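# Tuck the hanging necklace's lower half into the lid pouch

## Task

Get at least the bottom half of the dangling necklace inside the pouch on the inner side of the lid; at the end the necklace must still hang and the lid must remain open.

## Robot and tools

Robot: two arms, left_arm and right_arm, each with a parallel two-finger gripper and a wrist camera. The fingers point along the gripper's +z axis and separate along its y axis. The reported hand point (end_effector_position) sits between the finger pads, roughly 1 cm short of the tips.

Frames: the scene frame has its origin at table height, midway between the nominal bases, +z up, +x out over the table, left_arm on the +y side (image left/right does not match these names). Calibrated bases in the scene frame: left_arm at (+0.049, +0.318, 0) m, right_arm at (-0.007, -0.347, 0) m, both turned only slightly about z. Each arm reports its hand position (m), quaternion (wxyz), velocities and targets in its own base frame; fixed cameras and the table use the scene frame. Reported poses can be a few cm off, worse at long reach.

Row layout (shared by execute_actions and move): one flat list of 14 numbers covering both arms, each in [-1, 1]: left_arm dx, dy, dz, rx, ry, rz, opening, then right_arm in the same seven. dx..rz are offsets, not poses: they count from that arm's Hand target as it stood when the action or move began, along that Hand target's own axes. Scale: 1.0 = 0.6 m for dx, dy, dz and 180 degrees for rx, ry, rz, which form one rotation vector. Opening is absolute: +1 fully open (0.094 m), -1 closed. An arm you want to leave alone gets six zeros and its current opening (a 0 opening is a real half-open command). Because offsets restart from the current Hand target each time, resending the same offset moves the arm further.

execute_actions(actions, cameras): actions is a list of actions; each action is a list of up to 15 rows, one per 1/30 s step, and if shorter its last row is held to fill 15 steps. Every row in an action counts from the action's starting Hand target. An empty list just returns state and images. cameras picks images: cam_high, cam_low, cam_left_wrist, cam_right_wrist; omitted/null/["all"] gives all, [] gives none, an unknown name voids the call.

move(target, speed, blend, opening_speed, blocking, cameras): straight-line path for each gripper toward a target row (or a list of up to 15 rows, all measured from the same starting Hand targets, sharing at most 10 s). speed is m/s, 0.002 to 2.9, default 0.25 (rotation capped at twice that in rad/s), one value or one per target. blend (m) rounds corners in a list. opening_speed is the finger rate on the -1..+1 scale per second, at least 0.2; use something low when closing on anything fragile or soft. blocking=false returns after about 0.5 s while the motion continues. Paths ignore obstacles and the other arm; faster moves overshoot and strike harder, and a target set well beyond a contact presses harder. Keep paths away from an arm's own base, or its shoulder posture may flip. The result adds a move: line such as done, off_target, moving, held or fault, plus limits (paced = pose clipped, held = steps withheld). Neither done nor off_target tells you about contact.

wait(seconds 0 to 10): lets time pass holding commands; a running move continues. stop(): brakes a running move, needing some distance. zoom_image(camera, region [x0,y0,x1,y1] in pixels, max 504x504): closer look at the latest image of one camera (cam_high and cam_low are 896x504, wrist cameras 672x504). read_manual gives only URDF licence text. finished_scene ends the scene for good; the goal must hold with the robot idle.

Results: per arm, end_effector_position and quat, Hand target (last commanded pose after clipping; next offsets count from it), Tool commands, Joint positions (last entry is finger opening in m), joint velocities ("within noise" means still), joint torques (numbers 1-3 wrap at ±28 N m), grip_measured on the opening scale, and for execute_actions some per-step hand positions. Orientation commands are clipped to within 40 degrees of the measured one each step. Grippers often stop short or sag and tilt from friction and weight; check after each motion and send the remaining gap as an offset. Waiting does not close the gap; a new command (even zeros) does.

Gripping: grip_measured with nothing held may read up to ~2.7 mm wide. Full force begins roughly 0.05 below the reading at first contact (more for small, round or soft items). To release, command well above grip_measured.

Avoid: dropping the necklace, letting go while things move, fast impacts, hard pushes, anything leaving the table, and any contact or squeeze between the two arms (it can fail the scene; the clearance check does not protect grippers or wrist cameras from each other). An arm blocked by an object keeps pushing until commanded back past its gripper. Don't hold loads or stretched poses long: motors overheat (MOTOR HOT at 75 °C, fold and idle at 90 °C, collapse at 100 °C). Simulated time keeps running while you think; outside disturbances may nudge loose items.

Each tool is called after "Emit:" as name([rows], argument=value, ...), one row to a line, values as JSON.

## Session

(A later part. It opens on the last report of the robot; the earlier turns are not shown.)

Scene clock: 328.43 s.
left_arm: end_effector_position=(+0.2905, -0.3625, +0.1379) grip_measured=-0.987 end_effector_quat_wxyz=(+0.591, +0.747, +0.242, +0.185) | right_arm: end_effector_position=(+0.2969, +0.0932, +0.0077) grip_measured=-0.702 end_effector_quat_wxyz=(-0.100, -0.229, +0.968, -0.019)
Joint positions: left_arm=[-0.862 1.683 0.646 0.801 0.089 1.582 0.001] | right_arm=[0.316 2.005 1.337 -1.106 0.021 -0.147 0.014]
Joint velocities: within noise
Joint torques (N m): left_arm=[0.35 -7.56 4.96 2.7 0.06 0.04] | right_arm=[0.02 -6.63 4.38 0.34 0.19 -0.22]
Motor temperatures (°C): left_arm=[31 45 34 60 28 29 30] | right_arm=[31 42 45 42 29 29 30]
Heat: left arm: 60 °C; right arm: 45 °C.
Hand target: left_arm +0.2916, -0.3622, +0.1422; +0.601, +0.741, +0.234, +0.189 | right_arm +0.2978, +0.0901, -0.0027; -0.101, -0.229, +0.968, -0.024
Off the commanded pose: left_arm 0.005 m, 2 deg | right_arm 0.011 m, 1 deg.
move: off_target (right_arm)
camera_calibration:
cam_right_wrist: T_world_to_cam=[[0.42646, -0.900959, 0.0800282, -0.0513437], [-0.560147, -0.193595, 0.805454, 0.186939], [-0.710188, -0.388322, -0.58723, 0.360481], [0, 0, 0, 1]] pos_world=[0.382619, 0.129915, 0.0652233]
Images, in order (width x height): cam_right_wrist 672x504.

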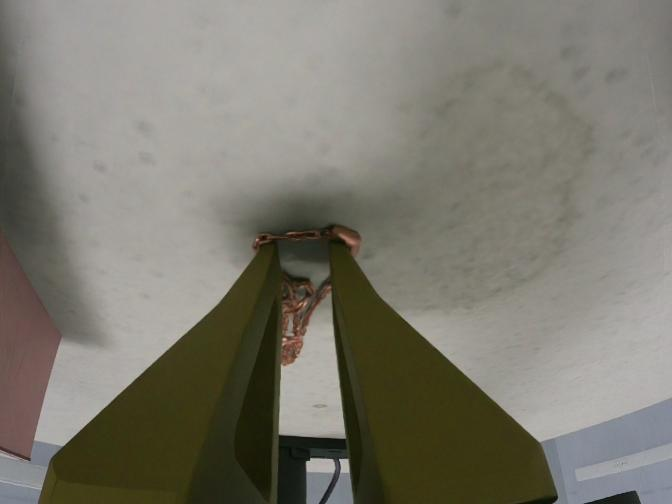

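Emit:
move([
  [0,0,0,0,0,0,-1, 0,0,0,0,0,0,-0.79],
  [0,0,0,0,0,0,-1, 0.0155,0,-0.0734,0,0,0,-0.79],
], speed=0.08, cameras=["cam_right_wrist"])

Emit:
zoom_image(camera="cam_right_wrist", region=[230, 130, 390, 290])

Scene clock: 331.30 s.
left_arm: end_effector_position=(+0.2905, -0.3625, +0.1379) grip_measured=-0.987 end_effector_quat_wxyz=(+0.591, +0.747, +0.242, +0.185) | right_arm: end_effector_position=(+0.2924, +0.0911, +0.0303) grip_measured=-0.788 end_effector_quat_wxyz=(-0.119, -0.229, +0.966, -0.022)
Joint positions: left_arm=[-0.862 1.683 0.646 0.801 0.089 1.582 0.001] | right_arm=[0.316 1.99 1.404 -1.225 0.024 -0.147 0.01]
Joint velocities: within noise
Joint torques (N m): left_arm=[0.61 -7.28 4.79 2.64 0.15 0.11] | right_arm=[-0.01 -10.32 7.64 -0.14 0.16 -0.22]
Motor temperatures (°C): left_arm=[31 45 34 61 28 29 30] | right_arm=[31 42 45 42 29 29 30]
Heat: left arm: 61 °C; right arm: 45 °C.
Hand target: left_arm +0.2916, -0.3622, +0.1422; +0.601, +0.741, +0.234, +0.189 | right_arm +0.2979, +0.0902, +0.0423; -0.101, -0.229, +0.968, -0.024
Off the commanded pose: left_arm 0.005 m, 2 deg | right_arm 0.013 m, 2 deg.
move: off_target (right_arm)
camera_calibration:
cam_right_wrist: T_world_to_cam=[[0.429946, -0.899436, 0.0784969, -0.0541831], [-0.531294, -0.181752, 0.827461, 0.155668], [-0.729981, -0.397469, -0.556009, 0.375398], [0, 0, 0, 1]] pos_world=[0.380035, 0.128768, 0.0841689]
Images, in order (width x height): cam_right_wrist 672x504.

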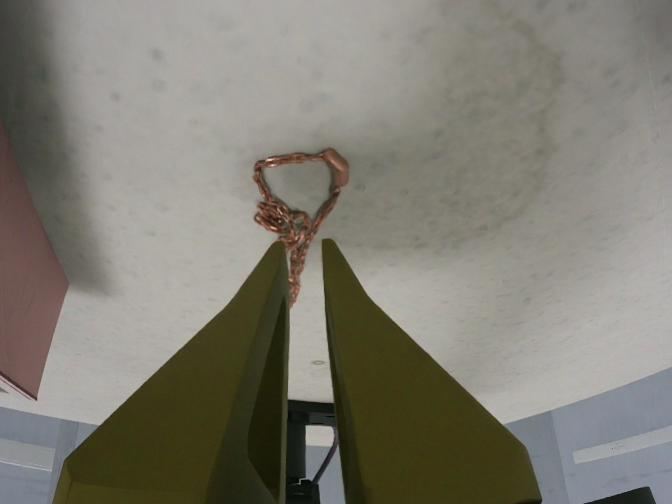

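Scaled by 3.150 from the camera's 672x504 image, which has a finer 960x720 frame.

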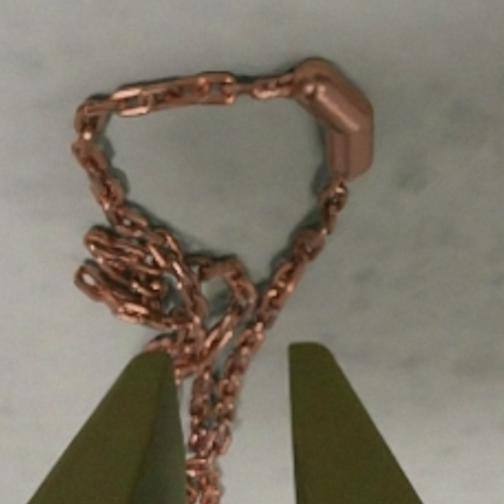

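Emit:
move(target=[0,0,0,0,0,0,-1, -0.0167,0.0083,-0.0250,-0.0490,-0.0536,0.4696,-0.80], speed=0.5, cameras=["cam_right_wrist", "cam_high"])

Emit:
zoom_image(camera="cam_right_wrist", region=[230, 130, 390, 290])

Scene clock: 335.03 s.
left_arm: end_effector_position=(+0.2905, -0.3625, +0.1379) grip_measured=-0.987 end_effector_quat_wxyz=(+0.591, +0.747, +0.242, +0.185) | right_arm: end_effector_position=(+0.3060, +0.1005, +0.0481) grip_measured=-0.798 end_effector_quat_wxyz=(-0.015, +0.483, +0.875, -0.007)
Joint positions: left_arm=[-0.862 1.683 0.646 0.801 0.089 1.582 0.001] | right_arm=[0.311 1.834 1.294 -1.062 -0.012 1.319 0.009]
Joint velocities: within noise
Joint torques (N m): left_arm=[0.51 -7.41 4.88 2.62 0.11 0.1] | right_arm=[0.7 -9.54 5.56 0.43 0.23 -0.09]
Motor temperatures (°C): left_arm=[31 45 34 61 28 29 30] | right_arm=[31 43 45 42 29 29 30]
Heat: left arm: 61 °C; right arm: 45 °C.
Hand target: left_arm +0.2916, -0.3622, +0.1422; +0.601, +0.741, +0.234, +0.189 | right_arm +0.3072, +0.1005, +0.0548; +0.000, +0.487, +0.874, +0.000
Off the commanded pose: left_arm 0.004 m, 2 deg | right_arm 0.007 m, 2 deg.
move: done
camera_calibration:
cam_right_wrist: T_world_to_cam=[[-0.860129, -0.497879, 0.110881, 0.299767], [-0.298891, 0.66811, 0.681391, 0.00042117], [-0.413331, 0.552943, -0.723472, 0.214668], [0, 0, 0, 1]] pos_world=[0.346694, 0.0302674, 0.121781]
Images, in order (width x height): cam_high 896x504, cam_right_wrist 672x504.

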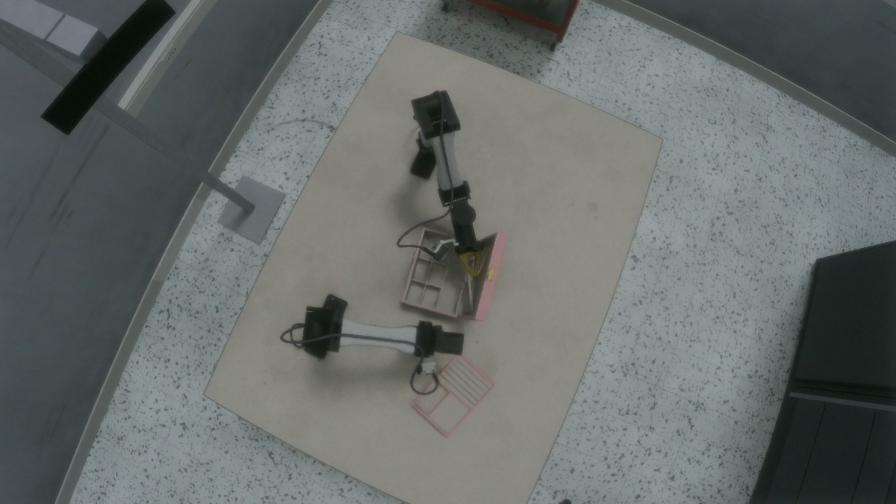

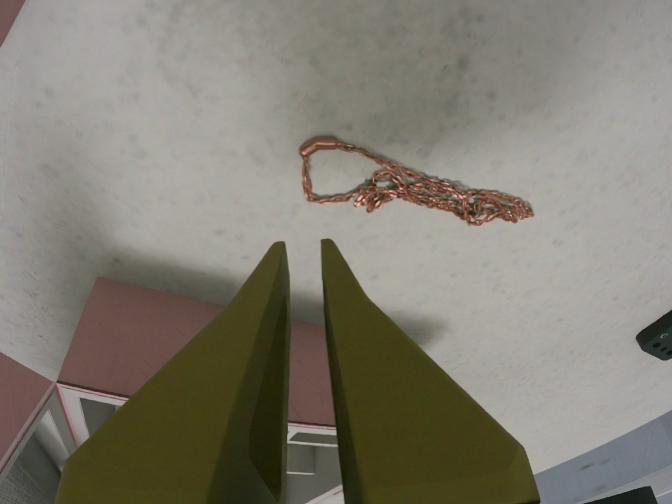

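Scaled by 3.150 from the camera's 672x504 image, which has a finer 960x720 frame.

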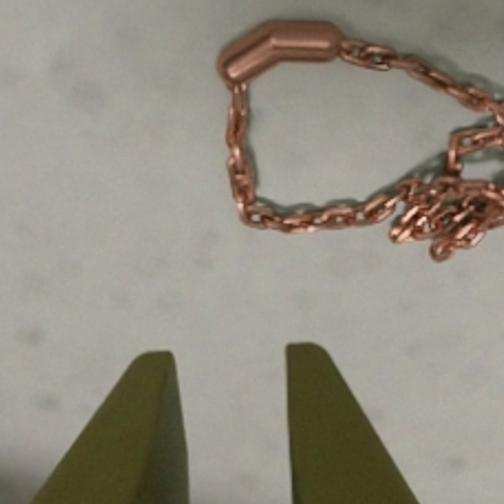

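Emit:
move(target=[0,0,0,0,0,0,-1, 0.0005,-0.0070,0.0667,0,0,0,-0.81], speed=0.08, cameras=["cam_right_wrist"])

Emit:
zoom_image(camera="cam_right_wrist", region=[240, 150, 380, 290])

Scene clock: 336.87 s.
left_arm: end_effector_position=(+0.2905, -0.3625, +0.1379) grip_measured=-0.987 end_effector_quat_wxyz=(+0.591, +0.747, +0.242, +0.185) | right_arm: end_effector_position=(+0.3044, +0.0998, +0.0194) grip_measured=-0.808 end_effector_quat_wxyz=(-0.002, +0.483, +0.875, +0.006)
Joint positions: left_arm=[-0.862 1.683 0.646 0.801 0.089 1.582 0.001] | right_arm=[0.311 1.834 1.173 -0.903 -0.012 1.319 0.009]
Joint velocities: within noise
Joint torques (N m): left_arm=[0.38 -7.43 4.89 2.66 0.1 0.08] | right_arm=[0.55 -6.5 5.52 0.54 0.25 -0.08]
Motor temperatures (°C): left_arm=[31 45 34 61 28 29 30] | right_arm=[31 43 45 42 29 29 30]
Heat: left arm: 61 °C; right arm: 45 °C.
Hand target: left_arm +0.2916, -0.3622, +0.1422; +0.601, +0.741, +0.234, +0.189 | right_arm +0.3034, +0.0985, +0.0148; +0.000, +0.487, +0.874, +0.000
Off the commanded pose: left_arm 0.004 m, 2 deg | right_arm 0.005 m, 1 deg.
move: done
camera_calibration:
cam_right_wrist: T_world_to_cam=[[-0.863613, -0.498547, 0.0749849, 0.303083], [-0.32279, 0.661039, 0.677373, 0.0279957], [-0.38727, 0.560784, -0.731808, 0.185048], [0, 0, 0, 1]] pos_world=[0.342447, 0.0288233, 0.0937291]
Images, in order (width x height): cam_right_wrist 672x504.

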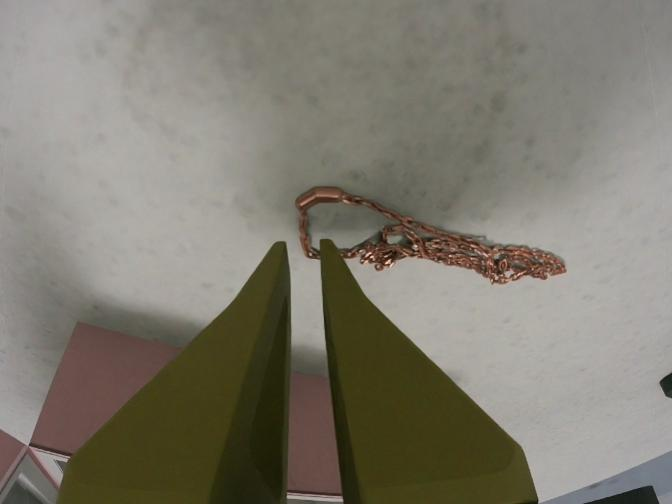

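Scaled by 3.600 from the camera's 672x504 image, which has a finer 960x720 frame.

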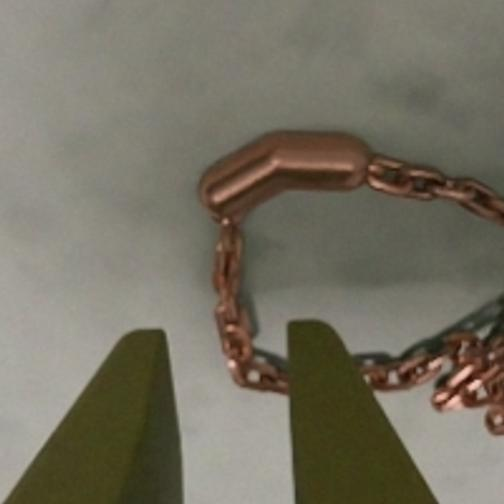

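Emit:
move([
  [0,0,0,0,0,0,-1, -0.0043,-0.0150,-0.0667,0,0,-0.5,-0.93],
  [0,0,0,0,0,0,-1, -0.0043,-0.0150,0.0080,0,0,-0.5,-0.93],
], speed=[0.5, 0.1], cameras=["cam_right_wrist"])

Emit:
zoom_image(camera="cam_right_wrist", region=[230, 150, 370, 290])

Scene clock: 342.43 s.
left_arm: end_effector_position=(+0.2905, -0.3625, +0.1379) grip_measured=-0.987 end_effector_quat_wxyz=(+0.591, +0.747, +0.242, +0.185) | right_arm: end_effector_position=(+0.2981, +0.0936, +0.0171) grip_measured=-0.928 end_effector_quat_wxyz=(+0.007, -0.269, +0.963, +0.000)
Joint positions: left_arm=[-0.862 1.683 0.646 0.801 0.089 1.582 0.001] | right_arm=[0.304 1.804 1.123 -0.877 0 -0.242 0.003]
Joint velocities: within noise
Joint torques (N m): left_arm=[0.46 -7.54 4.74 2.64 0.09 0.02] | right_arm=[-0.08 -5.5 5.68 0.62 0.07 -0.33]
Motor temperatures (°C): left_arm=[31 44 34 61 28 29 30] | right_arm=[31 43 45 42 29 29 30]
Heat: left arm: 61 °C; right arm: 45 °C.
Hand target: left_arm +0.2916, -0.3622, +0.1422; +0.601, +0.741, +0.234, +0.189 | right_arm +0.2971, +0.0915, +0.0100; +0.000, -0.273, +0.962, +0.000
Off the commanded pose: left_arm 0.004 m, 2 deg | right_arm 0.007 m, 1 deg.
move: done
camera_calibration:
cam_right_wrist: T_world_to_cam=[[0.482268, -0.871828, 0.0856353, -0.0716383], [-0.68339, -0.313257, 0.65943, 0.230608], [-0.548084, -0.376544, -0.746872, 0.320314], [0, 0, 0, 1]] pos_world=[0.367703, 0.130396, 0.0932987]
Images, in order (width x height): cam_right_wrist 672x504.

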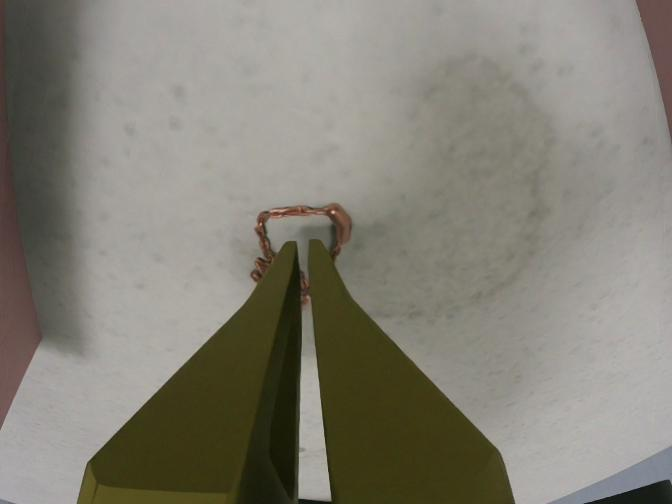

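Scaled by 3.600 from the camera's 672x504 image, which has a finer 960x720 frame.

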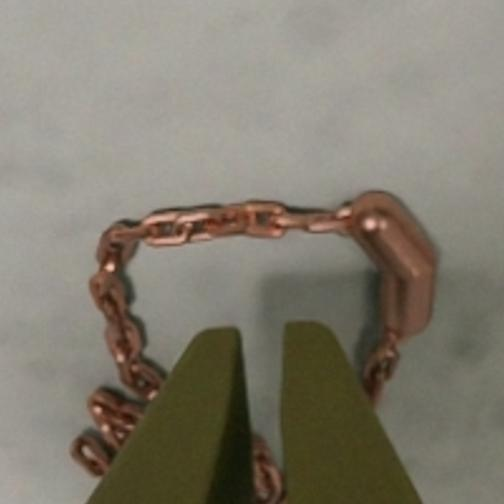

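Emit:
move([
  [0,0,0,0,0,0,-1, 0.0045,0,-0.0250,0,0,0,-0.93],
  [0,0,0,0,0,0,-1, 0.0035,0,0.0175,0,0,0,-0.93],
], speed=[0.1, 0.06], cameras=["cam_right_wrist"])

Emit:
zoom_image(camera="cam_right_wrist", region=[230, 150, 370, 290])

Scene clock: 343.93 s.
left_arm: end_effector_position=(+0.2905, -0.3625, +0.1379) grip_measured=-0.987 end_effector_quat_wxyz=(+0.591, +0.747, +0.242, +0.185) | right_arm: end_effector_position=(+0.2969, +0.0925, +0.0071) grip_measured=-0.928 end_effector_quat_wxyz=(+0.008, -0.269, +0.963, +0.000)
Joint positions: left_arm=[-0.862 1.683 0.646 0.801 0.089 1.582 0.001] | right_arm=[0.302 1.814 1.093 -0.834 0 -0.244 0.003]
Joint velocities: within noise
Joint torques (N m): left_arm=[0.35 -7.3 4.7 2.68 0.11 0.09] | right_arm=[-0.01 -5.42 5.5 0.64 0.07 -0.32]
Motor temperatures (°C): left_arm=[31 44 34 61 28 29 30] | right_arm=[31 43 45 42 29 29 30]
Heat: left arm: 61 °C; right arm: 45 °C.
Hand target: left_arm +0.2916, -0.3622, +0.1422; +0.601, +0.741, +0.234, +0.189 | right_arm +0.2953, +0.0904, -0.0004; +0.000, -0.273, +0.962, +0.000
Off the commanded pose: left_arm 0.004 m, 2 deg | right_arm 0.008 m, 1 deg.
move: done
camera_calibration:
cam_right_wrist: T_world_to_cam=[[0.481857, -0.872021, 0.0859852, -0.0711201], [-0.684648, -0.313434, 0.65804, 0.236465], [-0.546874, -0.375951, -0.748058, 0.311463], [0, 0, 0, 1]] pos_world=[0.366496, 0.129193, 0.0835043]
Images, in order (width x height): cam_right_wrist 672x504.

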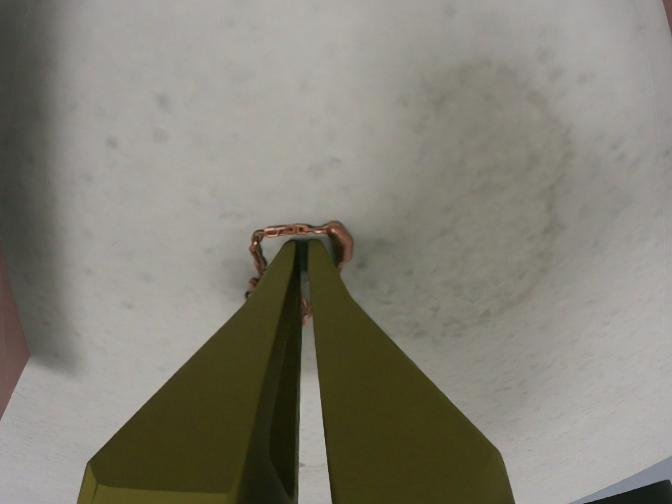

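Scaled by 3.600 from the camera's 672x504 image, which has a finer 960x720 frame.

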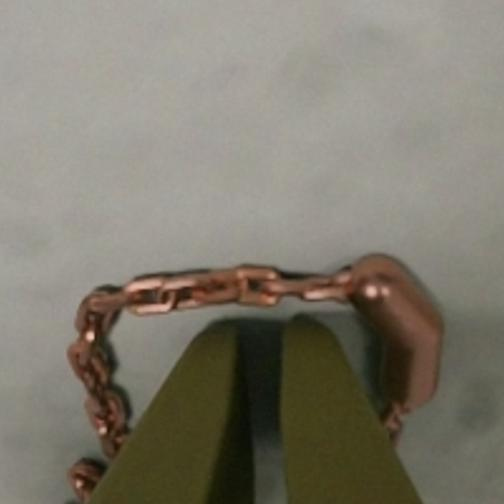

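Emit:
move(target=[0,0,0,0,0,0,-1, 0,0,0.001,0,0,0,-0.58], speed=0.05, opening_speed=0.4, cameras=["cam_right_wrist"])

Emit:
zoom_image(camera="cam_right_wrist", region=[220, 170, 400, 350])

Scene clock: 345.20 s.
left_arm: end_effector_position=(+0.2905, -0.3625, +0.1379) grip_measured=-0.987 end_effector_quat_wxyz=(+0.591, +0.747, +0.242, +0.185) | right_arm: end_effector_position=(+0.2976, +0.0927, +0.0071) grip_measured=-0.582 end_effector_quat_wxyz=(+0.009, -0.269, +0.963, +0.000)
Joint positions: left_arm=[-0.862 1.683 0.646 0.801 0.089 1.582 0.001] | right_arm=[0.302 1.814 1.093 -0.831 0 -0.244 0.02]
Joint velocities: within noise
Joint torques (N m): left_arm=[0.5 -7.42 4.74 2.62 0.13 0.05] | right_arm=[-0.03 -5.35 5.38 0.66 0.08 -0.32]
Motor temperatures (°C): left_arm=[31 44 34 61 28 29 30] | right_arm=[31 43 45 41 29 29 30]
Heat: left arm: 61 °C; right arm: 45 °C.
Hand target: left_arm +0.2916, -0.3622, +0.1422; +0.601, +0.741, +0.234, +0.189 | right_arm +0.2954, +0.0904, -0.0010; +0.000, -0.273, +0.962, +0.000
Off the commanded pose: left_arm 0.004 m, 2 deg | right_arm 0.009 m, 1 deg.
move: done
camera_calibration:
cam_right_wrist: T_world_to_cam=[[0.481899, -0.871942, 0.0865481, -0.071226], [-0.686225, -0.314139, 0.656057, 0.237492], [-0.544856, -0.375545, -0.749732, 0.311253], [0, 0, 0, 1]] pos_world=[0.366885, 0.12939, 0.0837121]
Images, in order (width x height): cam_right_wrist 672x504.

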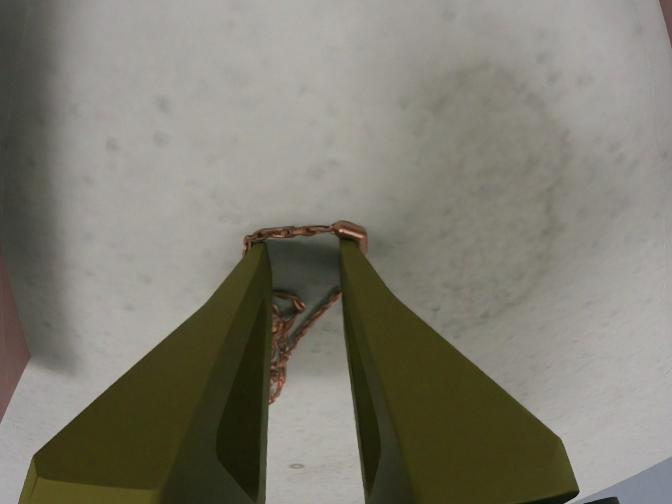

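Scaled by 2.800 from the camera's 672x504 image, which has a finer 960x720 frame.

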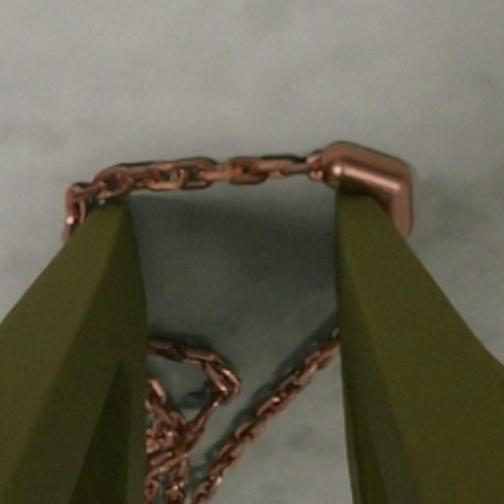

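Emit:
move([
  [0,0,0,0,0,0,-1, 0,0,0,0,0,0,-0.66],
  [0,0,0,0,0,0,-1, 0,0,-0.0583,0,0,0,-0.66],
  [0,0,0,0,0,0,-1, -0.0213,0.0062,-0.0850,0,0,0.5,-0.81],
], speed=[0.1, 0.1, 0.5], cameras=["cam_right_wrist"])

Emit:
zoom_image(camera="cam_right_wrist", region=[230, 130, 390, 290])

Scene clock: 350.07 s.
left_arm: end_effector_position=(+0.2905, -0.3625, +0.1379) grip_measured=-0.987 end_effector_quat_wxyz=(+0.591, +0.747, +0.242, +0.185) | right_arm: end_effector_position=(+0.3015, +0.0978, +0.0441) grip_measured=-0.808 end_effector_quat_wxyz=(-0.004, +0.483, +0.875, -0.004)
Joint positions: left_arm=[-0.862 1.683 0.646 0.801 0.089 1.582 0.001] | right_arm=[0.313 1.803 1.239 -1.018 -0.001 1.322 0.009]
Joint velocities: within noise
Joint torques (N m): left_arm=[0.29 -7.45 4.93 2.66 0.08 0.05] | right_arm=[0.7 -7.38 8.32 0.28 0.15 -0.06]
Motor temperatures (°C): left_arm=[31 44 34 62 28 29 31] | right_arm=[31 43 45 41 29 29 30]
Heat: left arm: 62 °C; right arm: 45 °C.
Hand target: left_arm +0.2916, -0.3622, +0.1422; +0.601, +0.741, +0.234, +0.189 | right_arm +0.3043, +0.1003, +0.0499; +0.000, +0.487, +0.874, +0.000
Off the commanded pose: left_arm 0.004 m, 2 deg | right_arm 0.007 m, 1 deg.
move: done
camera_calibration:
cam_right_wrist: T_world_to_cam=[[-0.862474, -0.497216, 0.0944133, 0.296438], [-0.313824, 0.671773, 0.670996, 0.00821009], [-0.397054, 0.549088, -0.735426, 0.207415], [0, 0, 0, 1]] pos_world=[0.340602, 0.0279892, 0.119042]
Images, in order (width x height): cam_right_wrist 672x504.

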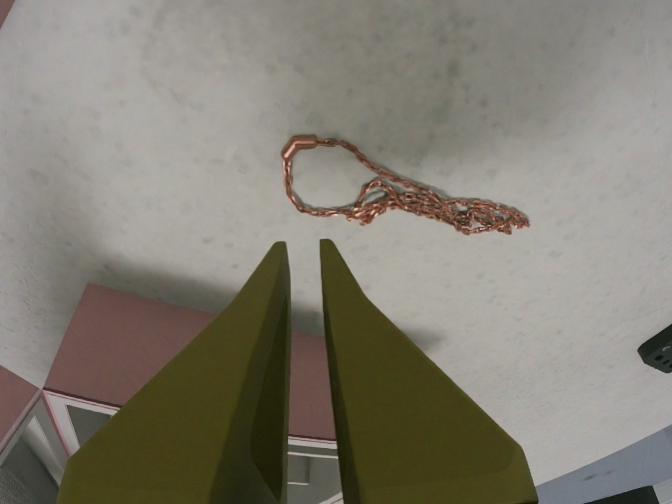

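Scaled by 3.150 from the camera's 672x504 image, which has a finer 960x720 frame.

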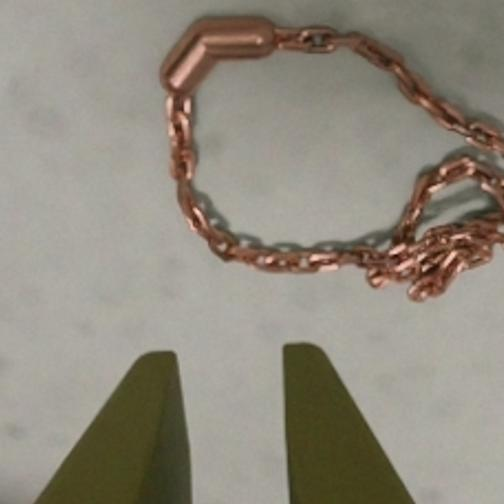

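Emit:
move(target=[0,0,0,0,0,0,-1, -0.0005,0.0030,0.0632,0,0,-0.027,-0.80], speed=0.1, cameras=["cam_right_wrist"])

Emit:
zoom_image(camera="cam_right_wrist", region=[240, 150, 380, 290])

Scene clock: 351.93 s.
left_arm: end_effector_position=(+0.2905, -0.3625, +0.1379) grip_measured=-0.987 end_effector_quat_wxyz=(+0.591, +0.747, +0.242, +0.185) | right_arm: end_effector_position=(+0.3079, +0.0999, +0.0192) grip_measured=-0.802 end_effector_quat_wxyz=(+0.005, +0.458, +0.889, +0.005)
Joint positions: left_arm=[-0.862 1.683 0.646 0.801 0.089 1.582 0.001] | right_arm=[0.313 1.839 1.179 -0.896 -0.001 1.264 0.009]
Joint velocities: within noise
Joint torques (N m): left_arm=[0.39 -7.34 4.77 2.62 0.13 0.03] | right_arm=[0.73 -5.79 5.72 0.54 0.15 -0.34]
Motor temperatures (°C): left_arm=[31 44 34 62 28 29 31] | right_arm=[31 43 45 41 28 29 30]
Heat: left arm: 62 °C; right arm: 45 °C.
Hand target: left_arm +0.2916, -0.3622, +0.1422; +0.601, +0.741, +0.234, +0.189 | right_arm +0.3060, +0.1010, +0.0121; +0.000, +0.449, +0.893, +0.000
Off the commanded pose: left_arm 0.004 m, 2 deg | right_arm 0.008 m, 1 deg.
move: done
camera_calibration:
cam_right_wrist: T_world_to_cam=[[-0.834375, -0.546776, 0.0696664, 0.302104], [-0.368142, 0.646874, 0.667852, 0.0448153], [-0.410231, 0.531592, -0.741027, 0.196418], [0, 0, 0, 1]] pos_world=[0.349143, 0.031779, 0.0945744]
Images, in order (width x height): cam_right_wrist 672x504.

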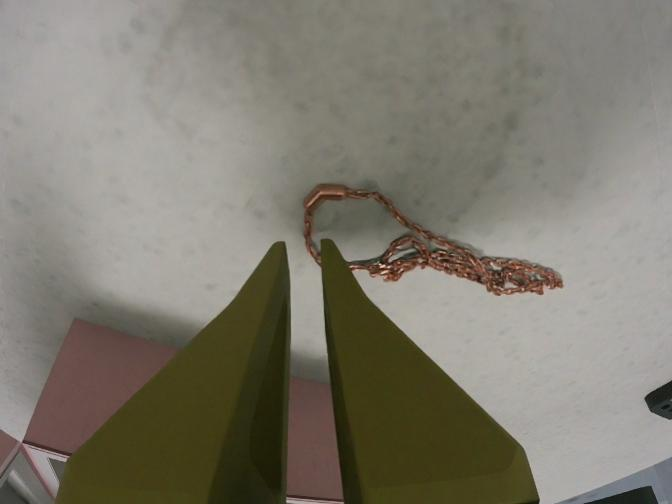

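Scaled by 3.600 from the camera's 672x504 image, which has a finer 960x720 frame.

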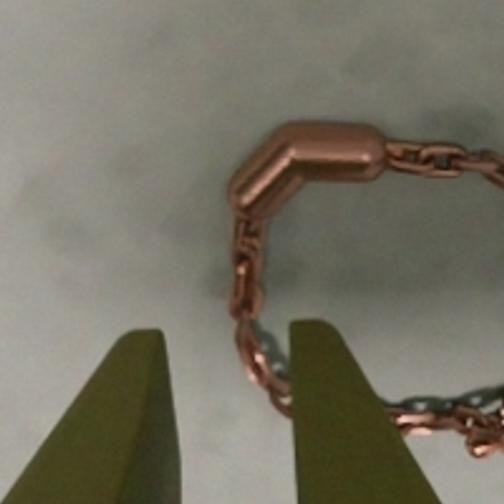

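Emit:
move(target=[0,0,0,0,0,0,-1, 0,-0.0012,0.0235,0,0,0,-0.80], speed=0.06, cameras=["cam_right_wrist"])

Emit:
zoom_image(camera="cam_right_wrist", region=[240, 190, 360, 310])

Scene clock: 353.43 s.
left_arm: end_effector_position=(+0.2905, -0.3625, +0.1379) grip_measured=-0.987 end_effector_quat_wxyz=(+0.591, +0.747, +0.242, +0.185) | right_arm: end_effector_position=(+0.3067, +0.0995, +0.0068) grip_measured=-0.802 end_effector_quat_wxyz=(+0.004, +0.457, +0.889, +0.004)
Joint positions: left_arm=[-0.862 1.683 0.646 0.801 0.089 1.582 0.001] | right_arm=[0.313 1.858 1.149 -0.85 -0.001 1.263 0.009]
Joint velocities: within noise
Joint torques (N m): left_arm=[0.27 -7.46 4.74 2.72 0.14 0.05] | right_arm=[0.68 -5.55 5.34 0.66 0.15 -0.33]
Motor temperatures (°C): left_arm=[31 44 34 62 28 29 31] | right_arm=[31 43 45 41 28 29 30]
Heat: left arm: 62 °C; right arm: 45 °C.
Hand target: left_arm +0.2916, -0.3622, +0.1422; +0.601, +0.741, +0.234, +0.189 | right_arm +0.3054, +0.1006, -0.0020; +0.000, +0.449, +0.893, +0.000
Off the commanded pose: left_arm 0.004 m, 2 deg | right_arm 0.009 m, 1 deg.
move: done
camera_calibration:
cam_right_wrist: T_world_to_cam=[[-0.833591, -0.547636, 0.0722513, 0.301609], [-0.367126, 0.646995, 0.668293, 0.0525693], [-0.412728, 0.530558, -0.740381, 0.187868], [0, 0, 0, 1]] pos_world=[0.348256, 0.0314847, 0.0821707]
Images, in order (width x height): cam_right_wrist 672x504.

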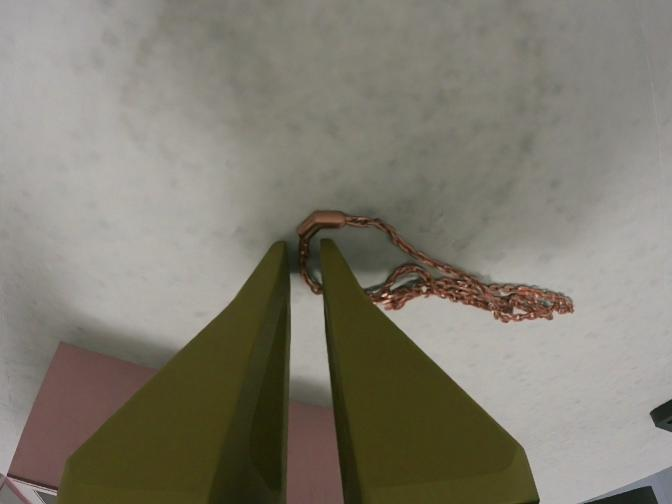

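Scaled by 4.200 from the camera's 672x504 image, which has a finer 960x720 frame.

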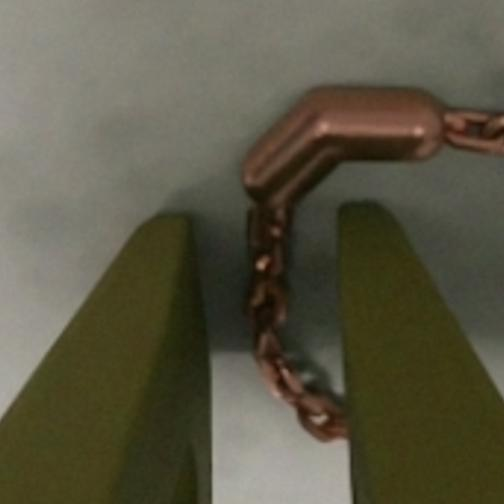

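Emit:
move(target=[0,0,0,0,0,0,-1, 0,0,0,0,0,0,-1], opening_speed=0.35, cameras=["cam_right_wrist"])

Scene clock: 355.80 s.
left_arm: end_effector_position=(+0.2905, -0.3625, +0.1379) grip_measured=-0.987 end_effector_quat_wxyz=(+0.591, +0.747, +0.242, +0.185) | right_arm: end_effector_position=(+0.3083, +0.1000, +0.0068) grip_measured=-0.988 end_effector_quat_wxyz=(+0.006, +0.457, +0.889, +0.007)
Joint positions: left_arm=[-0.862 1.683 0.646 0.801 0.089 1.582 0.001] | right_arm=[0.313 1.858 1.149 -0.844 -0.001 1.263 0.001]
Joint velocities: within noise
Joint torques (N m): left_arm=[0.32 -7.54 4.86 2.65 0.13 0.05] | right_arm=[0.7 -5.59 5.33 0.59 0.16 -0.33]
Motor temperatures (°C): left_arm=[31 44 34 62 28 29 31] | right_arm=[31 43 45 41 28 29 30]
Heat: left arm: 62 °C; right arm: 45 °C.
Hand target: left_arm +0.2916, -0.3622, +0.1422; +0.601, +0.741, +0.234, +0.189 | right_arm +0.3054, +0.1006, -0.0020; +0.000, +0.449, +0.893, +0.000
Off the commanded pose: left_arm 0.004 m, 2 deg | right_arm 0.009 m, 1 deg.
move: done
camera_calibration:
cam_right_wrist: T_world_to_cam=[[-0.834018, -0.547812, 0.0656961, 0.303403], [-0.371508, 0.645617, 0.667203, 0.0543016], [-0.407916, 0.532052, -0.741973, 0.186587], [0, 0, 0, 1]] pos_world=[0.349329, 0.0318762, 0.0822798]
Images, in order (width x height): cam_right_wrist 672x504.

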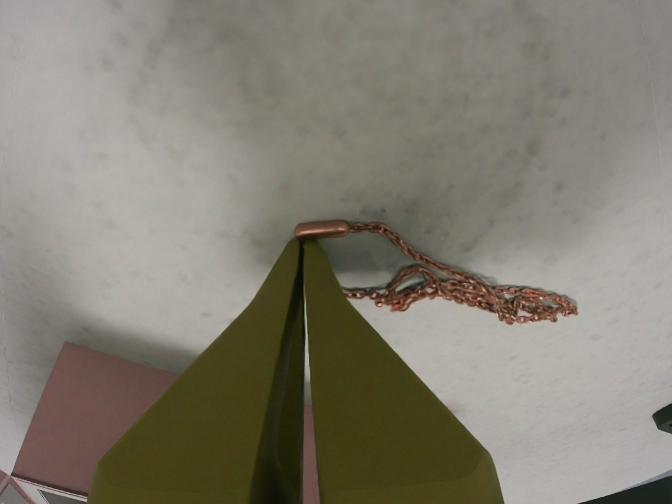

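Emit:
zoom_image(camera="cam_right_wrist", region=[240, 190, 400, 320])

Scaled by 3.150 from the camera's 672x504 image, which has a finer 960x720 frame.

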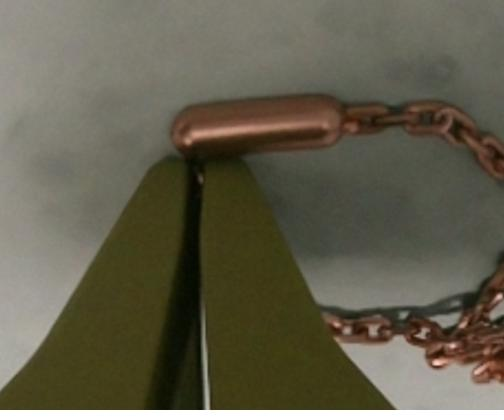

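Emit:
move(target=[0,0,0,0,0,0,-1, 0,0,-0.1,0,0,0,-1], speed=0.06, cameras=["cam_right_wrist"])

Scene clock: 357.73 s.
left_arm: end_effector_position=(+0.2905, -0.3625, +0.1379) grip_measured=-0.987 end_effector_quat_wxyz=(+0.591, +0.747, +0.242, +0.185) | right_arm: end_effector_position=(+0.3019, +0.0979, +0.0458) grip_measured=-0.988 end_effector_quat_wxyz=(-0.011, +0.457, +0.889, -0.011)
Joint positions: left_arm=[-0.862 1.683 0.646 0.801 0.089 1.582 0.001] | right_arm=[0.313 1.82 1.267 -1.049 -0.001 1.263 0.001]
Joint velocities: within noise
Joint torques (N m): left_arm=[0.18 -7.54 4.83 2.63 0.13 0.08] | right_arm=[0.7 -9.14 8.17 0.25 0.16 -0.32]
Motor temperatures (°C): left_arm=[31 44 34 62 28 29 31] | right_arm=[31 43 45 41 28 29 30]
Heat: left arm: 62 °C; right arm: 45 °C.
Hand target: left_arm +0.2916, -0.3622, +0.1422; +0.601, +0.741, +0.234, +0.189 | right_arm +0.3054, +0.1006, +0.0579; +0.000, +0.449, +0.893, +0.000
Off the commanded pose: left_arm 0.004 m, 2 deg | right_arm 0.013 m, 2 deg.
move: off_target (right_arm)
camera_calibration:
cam_right_wrist: T_world_to_cam=[[-0.82957, -0.546799, 0.113249, 0.29076], [-0.340155, 0.655674, 0.674082, 0.0164863], [-0.442841, 0.520676, -0.729924, 0.225164], [0, 0, 0, 1]] pos_world=[0.346526, 0.0309402, 0.120311]
Images, in order (width x height): cam_right_wrist 672x504.

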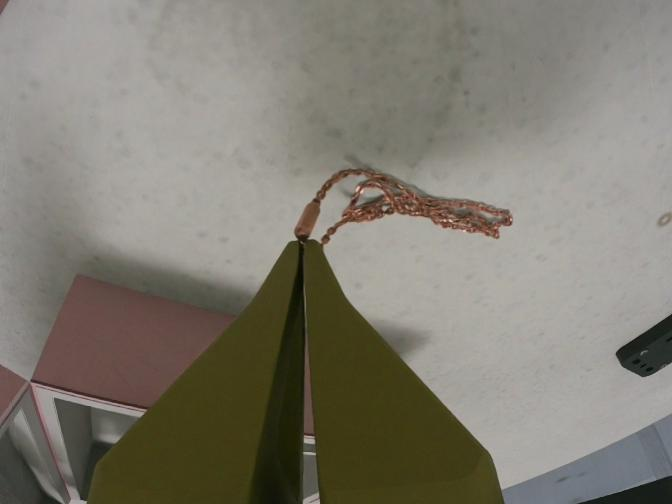

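Emit:
zoom_image(camera="cam_right_wrist", region=[270, 150, 430, 280])

Emit:
move(target=[0,0,0,0,0,0,-1, 0,0,-0.2,0,0,0,-1], speed=0.12, cameras=["cam_right_wrist", "cam_low"])

Scaled by 3.150 from the camera's 672x504 image, which has a finer 960x720 frame.

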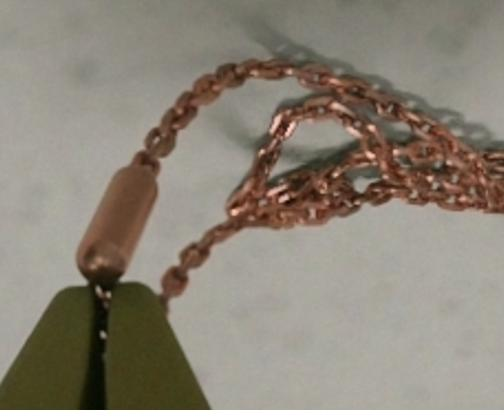

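Scene clock: 359.63 s.
left_arm: end_effector_position=(+0.2905, -0.3625, +0.1379) grip_measured=-0.987 end_effector_quat_wxyz=(+0.591, +0.747, +0.242, +0.185) | right_arm: end_effector_position=(+0.3061, +0.0993, +0.1724) grip_measured=-0.988 end_effector_quat_wxyz=(-0.003, +0.457, +0.889, -0.003)
Joint positions: left_arm=[-0.862 1.683 0.646 0.801 0.089 1.582 0.001] | right_arm=[0.313 1.785 1.732 -1.526 -0.001 1.263 0.001]
Joint velocities: within noise
Joint torques (N m): left_arm=[0.47 -7.5 4.71 2.64 0.13 0.09] | right_arm=[0.69 -7.3 8.18 0.33 0.15 -0.32]
Motor temperatures (°C): left_arm=[31 44 34 62 28 29 31] | right_arm=[31 44 45 41 28 29 30]
Heat: left arm: 62 °C; right arm: 45 °C.
Hand target: left_arm +0.2916, -0.3622, +0.1422; +0.601, +0.741, +0.234, +0.189 | right_arm +0.3055, +0.1006, +0.1779; +0.000, +0.449, +0.893, +0.000
Off the commanded pose: left_arm 0.004 m, 2 deg | right_arm 0.006 m, 1 deg.
move: done
camera_calibration:
cam_right_wrist: T_world_to_cam=[[-0.831776, -0.547485, 0.0916962, 0.28514], [-0.354534, 0.651042, 0.671156, -0.0629358], [-0.427146, 0.525742, -0.735623, 0.314359], [0, 0, 0, 1]] pos_world=[0.349137, 0.0318117, 0.247344]
Images, in order (width x height): cam_low 896x504, cam_right_wrist 672x504.

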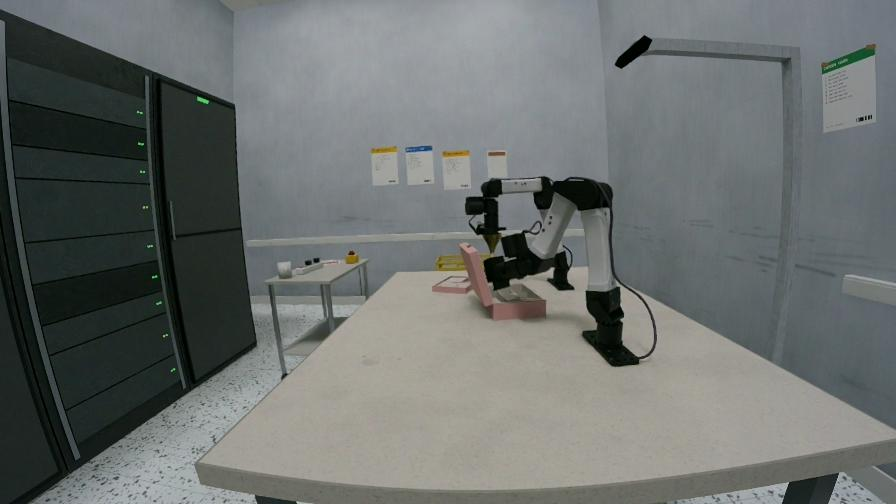

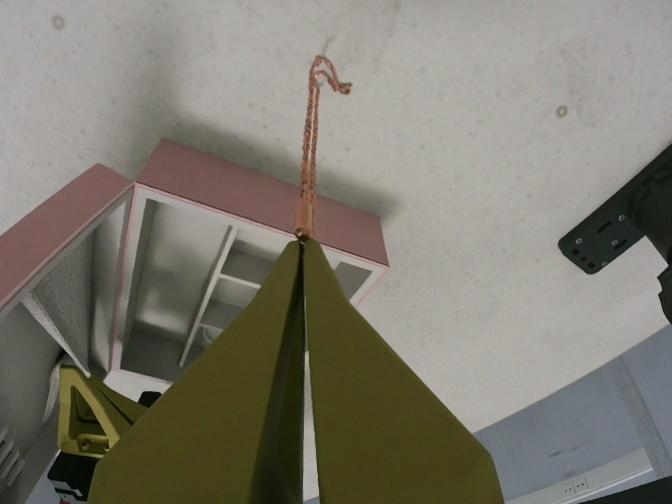

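Emit:
move(target=[0,0,0,0,0,0,-1, 0.0769,0.1185,-0.2868,-0.3482,-0.1152,0.1808,-1], speed=0.22, cameras=["cam_right_wrist", "cam_high"])

Scene clock: 365.63 s.
left_arm: end_effector_position=(+0.2905, -0.3625, +0.1379) grip_measured=-0.987 end_effector_quat_wxyz=(+0.591, +0.747, +0.242, +0.185) | right_arm: end_effector_position=(+0.3383, +0.1831, +0.3459) grip_measured=-0.988 end_effector_quat_wxyz=(+0.378, +0.593, +0.606, +0.372)
Joint positions: left_arm=[-0.862 1.683 0.646 0.801 0.089 1.582 0.001] | right_arm=[0.783 1.353 1.485 -0.732 0.685 1.96 0.001]
Joint velocities: within noise
Joint torques (N m): left_arm=[0.34 -7.5 4.77 2.65 0.13 0.1] | right_arm=[0.62 -5.56 6.54 2.1 0.44 -0.13]
Motor temperatures (°C): left_arm=[31 44 34 63 28 29 31] | right_arm=[31 44 45 42 29 29 31]
Heat: left arm: 63 °C; right arm: 45 °C.
Hand target: left_arm +0.2916, -0.3622, +0.1422; +0.601, +0.741, +0.234, +0.189 | right_arm +0.3352, +0.1801, +0.3500; +0.380, +0.596, +0.597, +0.380
Off the commanded pose: left_arm 0.004 m, 2 deg | right_arm 0.006 m, 1 deg.
move: done
camera_calibration:
cam_right_wrist: T_world_to_cam=[[-0.510483, 0.0188212, -0.859682, 0.458571], [-0.572776, 0.738236, 0.356279, -0.055815], [0.641354, 0.67428, -0.366077, -0.104847], [0, 0, 0, 1]] pos_world=[0.269367, 0.10327, 0.375729]
Images, in order (width x height): cam_high 896x504, cam_right_wrist 672x504.

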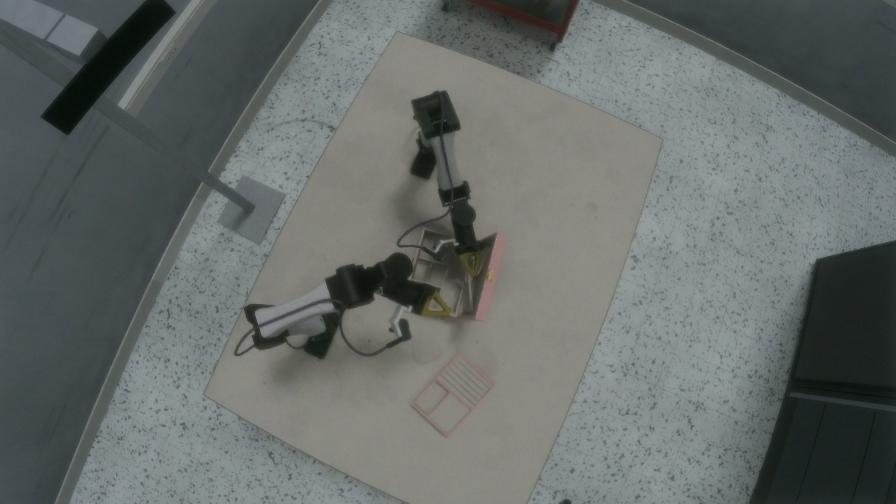

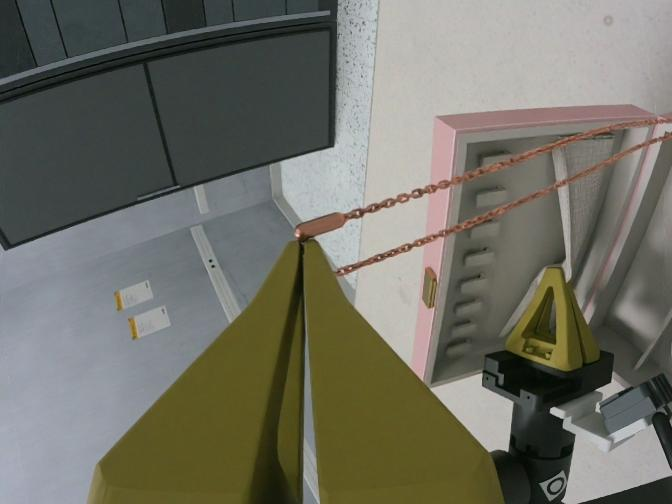

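Emit:
move([
  [0,0,0,0,0,0,-1, 0.1717,0.0030,-0.0013,0,0.0453,-0.0212,-1],
  [0,0,0,0,0,0,-1, 0.1717,0.0305,0.0575,0,0.0453,-0.0212,-1],
], speed=[0.1, 0.05], cameras=["cam_right_wrist", "cam_left_wrist"])

Scene clock: 368.93 s.
left_arm: end_effector_position=(+0.2905, -0.3625, +0.1379) grip_measured=-0.987 end_effector_quat_wxyz=(+0.591, +0.747, +0.242, +0.185) | right_arm: end_effector_position=(+0.3699, +0.2783, +0.3504) grip_measured=-0.988 end_effector_quat_wxyz=(+0.350, +0.553, +0.638, +0.406)
Joint positions: left_arm=[-0.862 1.683 0.646 0.801 0.089 1.582 0.001] | right_arm=[0.869 1.627 1.734 -0.668 0.642 1.933 0.001]
Joint velocities: within noise
Joint torques (N m): left_arm=[0.4 -7.56 4.78 2.63 0.12 0.09] | right_arm=[0.06 -5.05 9.84 2.15 0.19 -0.36]
Motor temperatures (°C): left_arm=[31 44 34 63 28 29 31] | right_arm=[31 43 45 43 29 29 31]
Heat: left arm: 63 °C; right arm: 45 °C.
Hand target: left_arm +0.2916, -0.3622, +0.1422; +0.601, +0.741, +0.234, +0.189 | right_arm +0.3742, +0.2831, +0.3521; +0.349, +0.548, +0.641, +0.408
Off the commanded pose: left_arm 0.004 m, 2 deg | right_arm 0.007 m, 1 deg.
move: done
camera_calibration:
cam_left_wrist: T_world_to_cam=[[-0.136993, 0.218408, -0.966194, 0.246068], [0.195303, 0.962199, 0.189813, 0.269848], [0.971128, -0.162697, -0.17447, -0.211837], [0, 0, 0, 1]] pos_world=[0.186728, -0.347856, 0.149569]
cam_right_wrist: T_world_to_cam=[[-0.500008, -0.0313812, -0.865452, 0.488846], [-0.670073, 0.647109, 0.363665, -0.0507775], [0.54863, 0.761751, -0.344587, -0.185205], [0, 0, 0, 1]] pos_world=[0.312011, 0.189279, 0.37772]
Images, in order (width x height): cam_left_wrist 672x504, cam_right_wrist 672x504.

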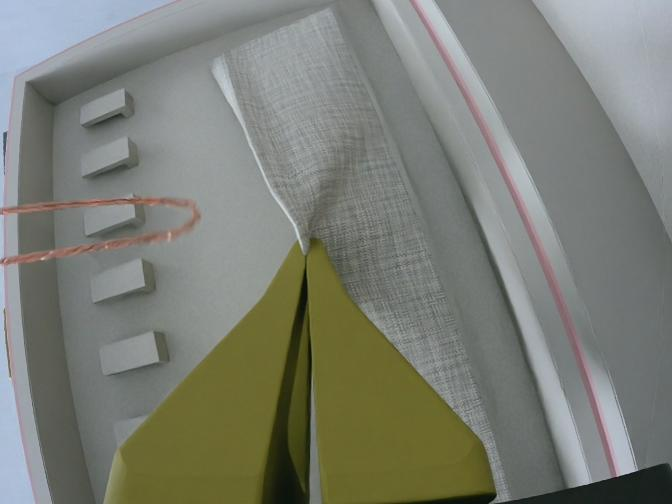

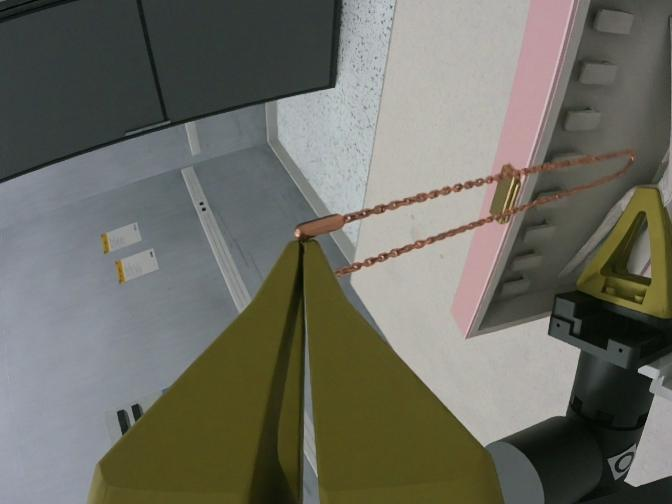

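Emit:
wait(seconds=0.1, cameras=["cam_low", "cam_left_wrist"])

Emit:
zoom_image(camera="cam_low", region=[420, 190, 560, 330])

Scene clock: 371.70 s.
left_arm: end_effector_position=(+0.2905, -0.3625, +0.1379) grip_measured=-0.987 end_effector_quat_wxyz=(+0.591, +0.747, +0.242, +0.185) | right_arm: end_effector_position=(+0.3699, +0.2784, +0.3503) grip_measured=-0.988 end_effector_quat_wxyz=(+0.349, +0.552, +0.639, +0.406)
Joint positions: left_arm=[-0.862 1.683 0.646 0.801 0.089 1.582 0.001] | right_arm=[0.869 1.627 1.734 -0.668 0.641 1.932 0.001]
Joint velocities: within noise
Joint torques (N m): left_arm=[0.59 -7.8 4.72 2.63 0.16 0.03] | right_arm=[0.06 -5.05 9.81 2.15 0.23 -0.39]
Motor temperatures (°C): left_arm=[31 44 34 63 28 29 31] | right_arm=[31 43 46 43 29 29 31]
Heat: left arm: 63 °C; right arm: 46 °C.
Hand target: left_arm +0.2916, -0.3622, +0.1422; +0.601, +0.741, +0.234, +0.189 | right_arm +0.3742, +0.2831, +0.3519; +0.349, +0.548, +0.642, +0.408
Tool commands: left_gripper/opening=-1.0 right_gripper/opening=-1.0
Off the commanded pose: left_arm 0.004 m, 2 deg | right_arm 0.007 m, 1 deg.
wait: 0.10 s; at rest from the start
camera_calibration:
cam_left_wrist: T_world_to_cam=[[-0.136993, 0.218408, -0.966194, 0.246068], [0.195303, 0.962199, 0.189813, 0.269848], [0.971128, -0.162697, -0.17447, -0.211837], [0, 0, 0, 1]] pos_world=[0.186728, -0.347856, 0.149569]
Images, in order (width x height): cam_low 896x504, cam_left_wrist 672x504.

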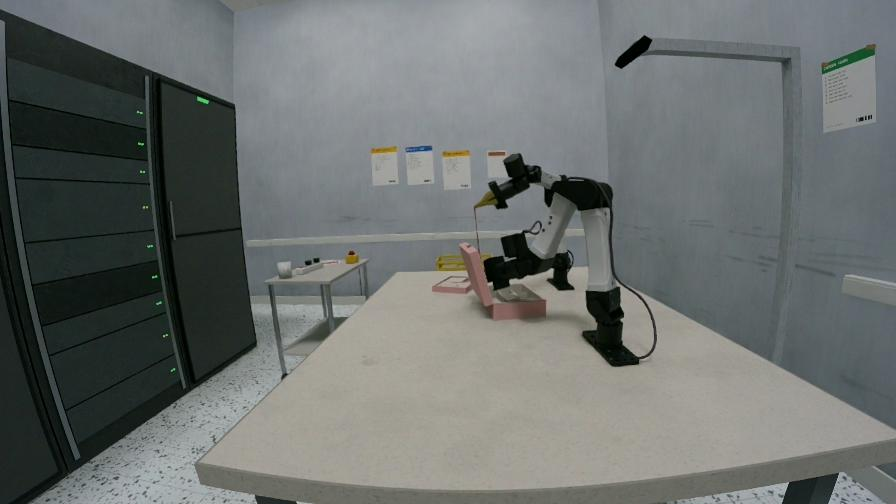

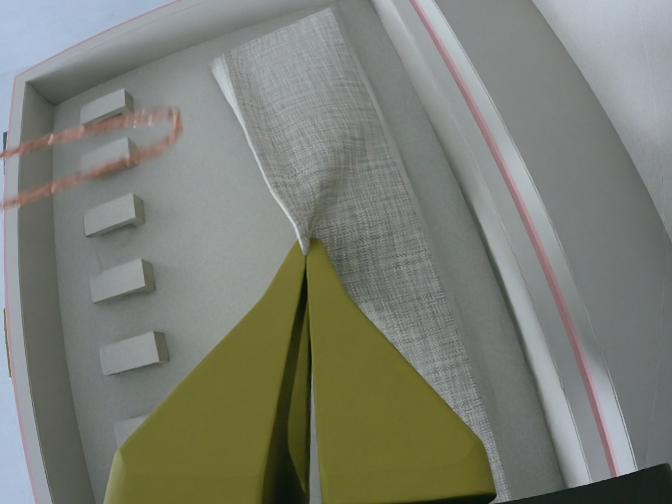

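Scaled by 3.600.

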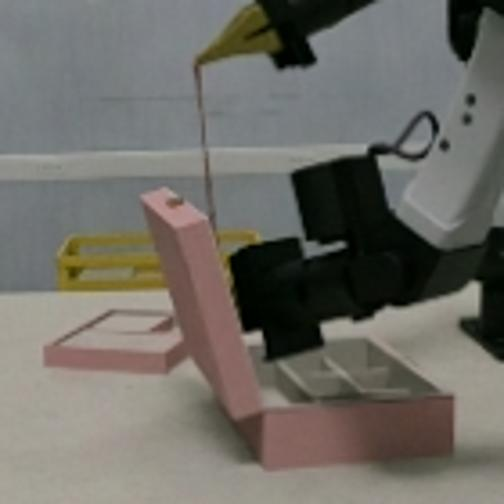

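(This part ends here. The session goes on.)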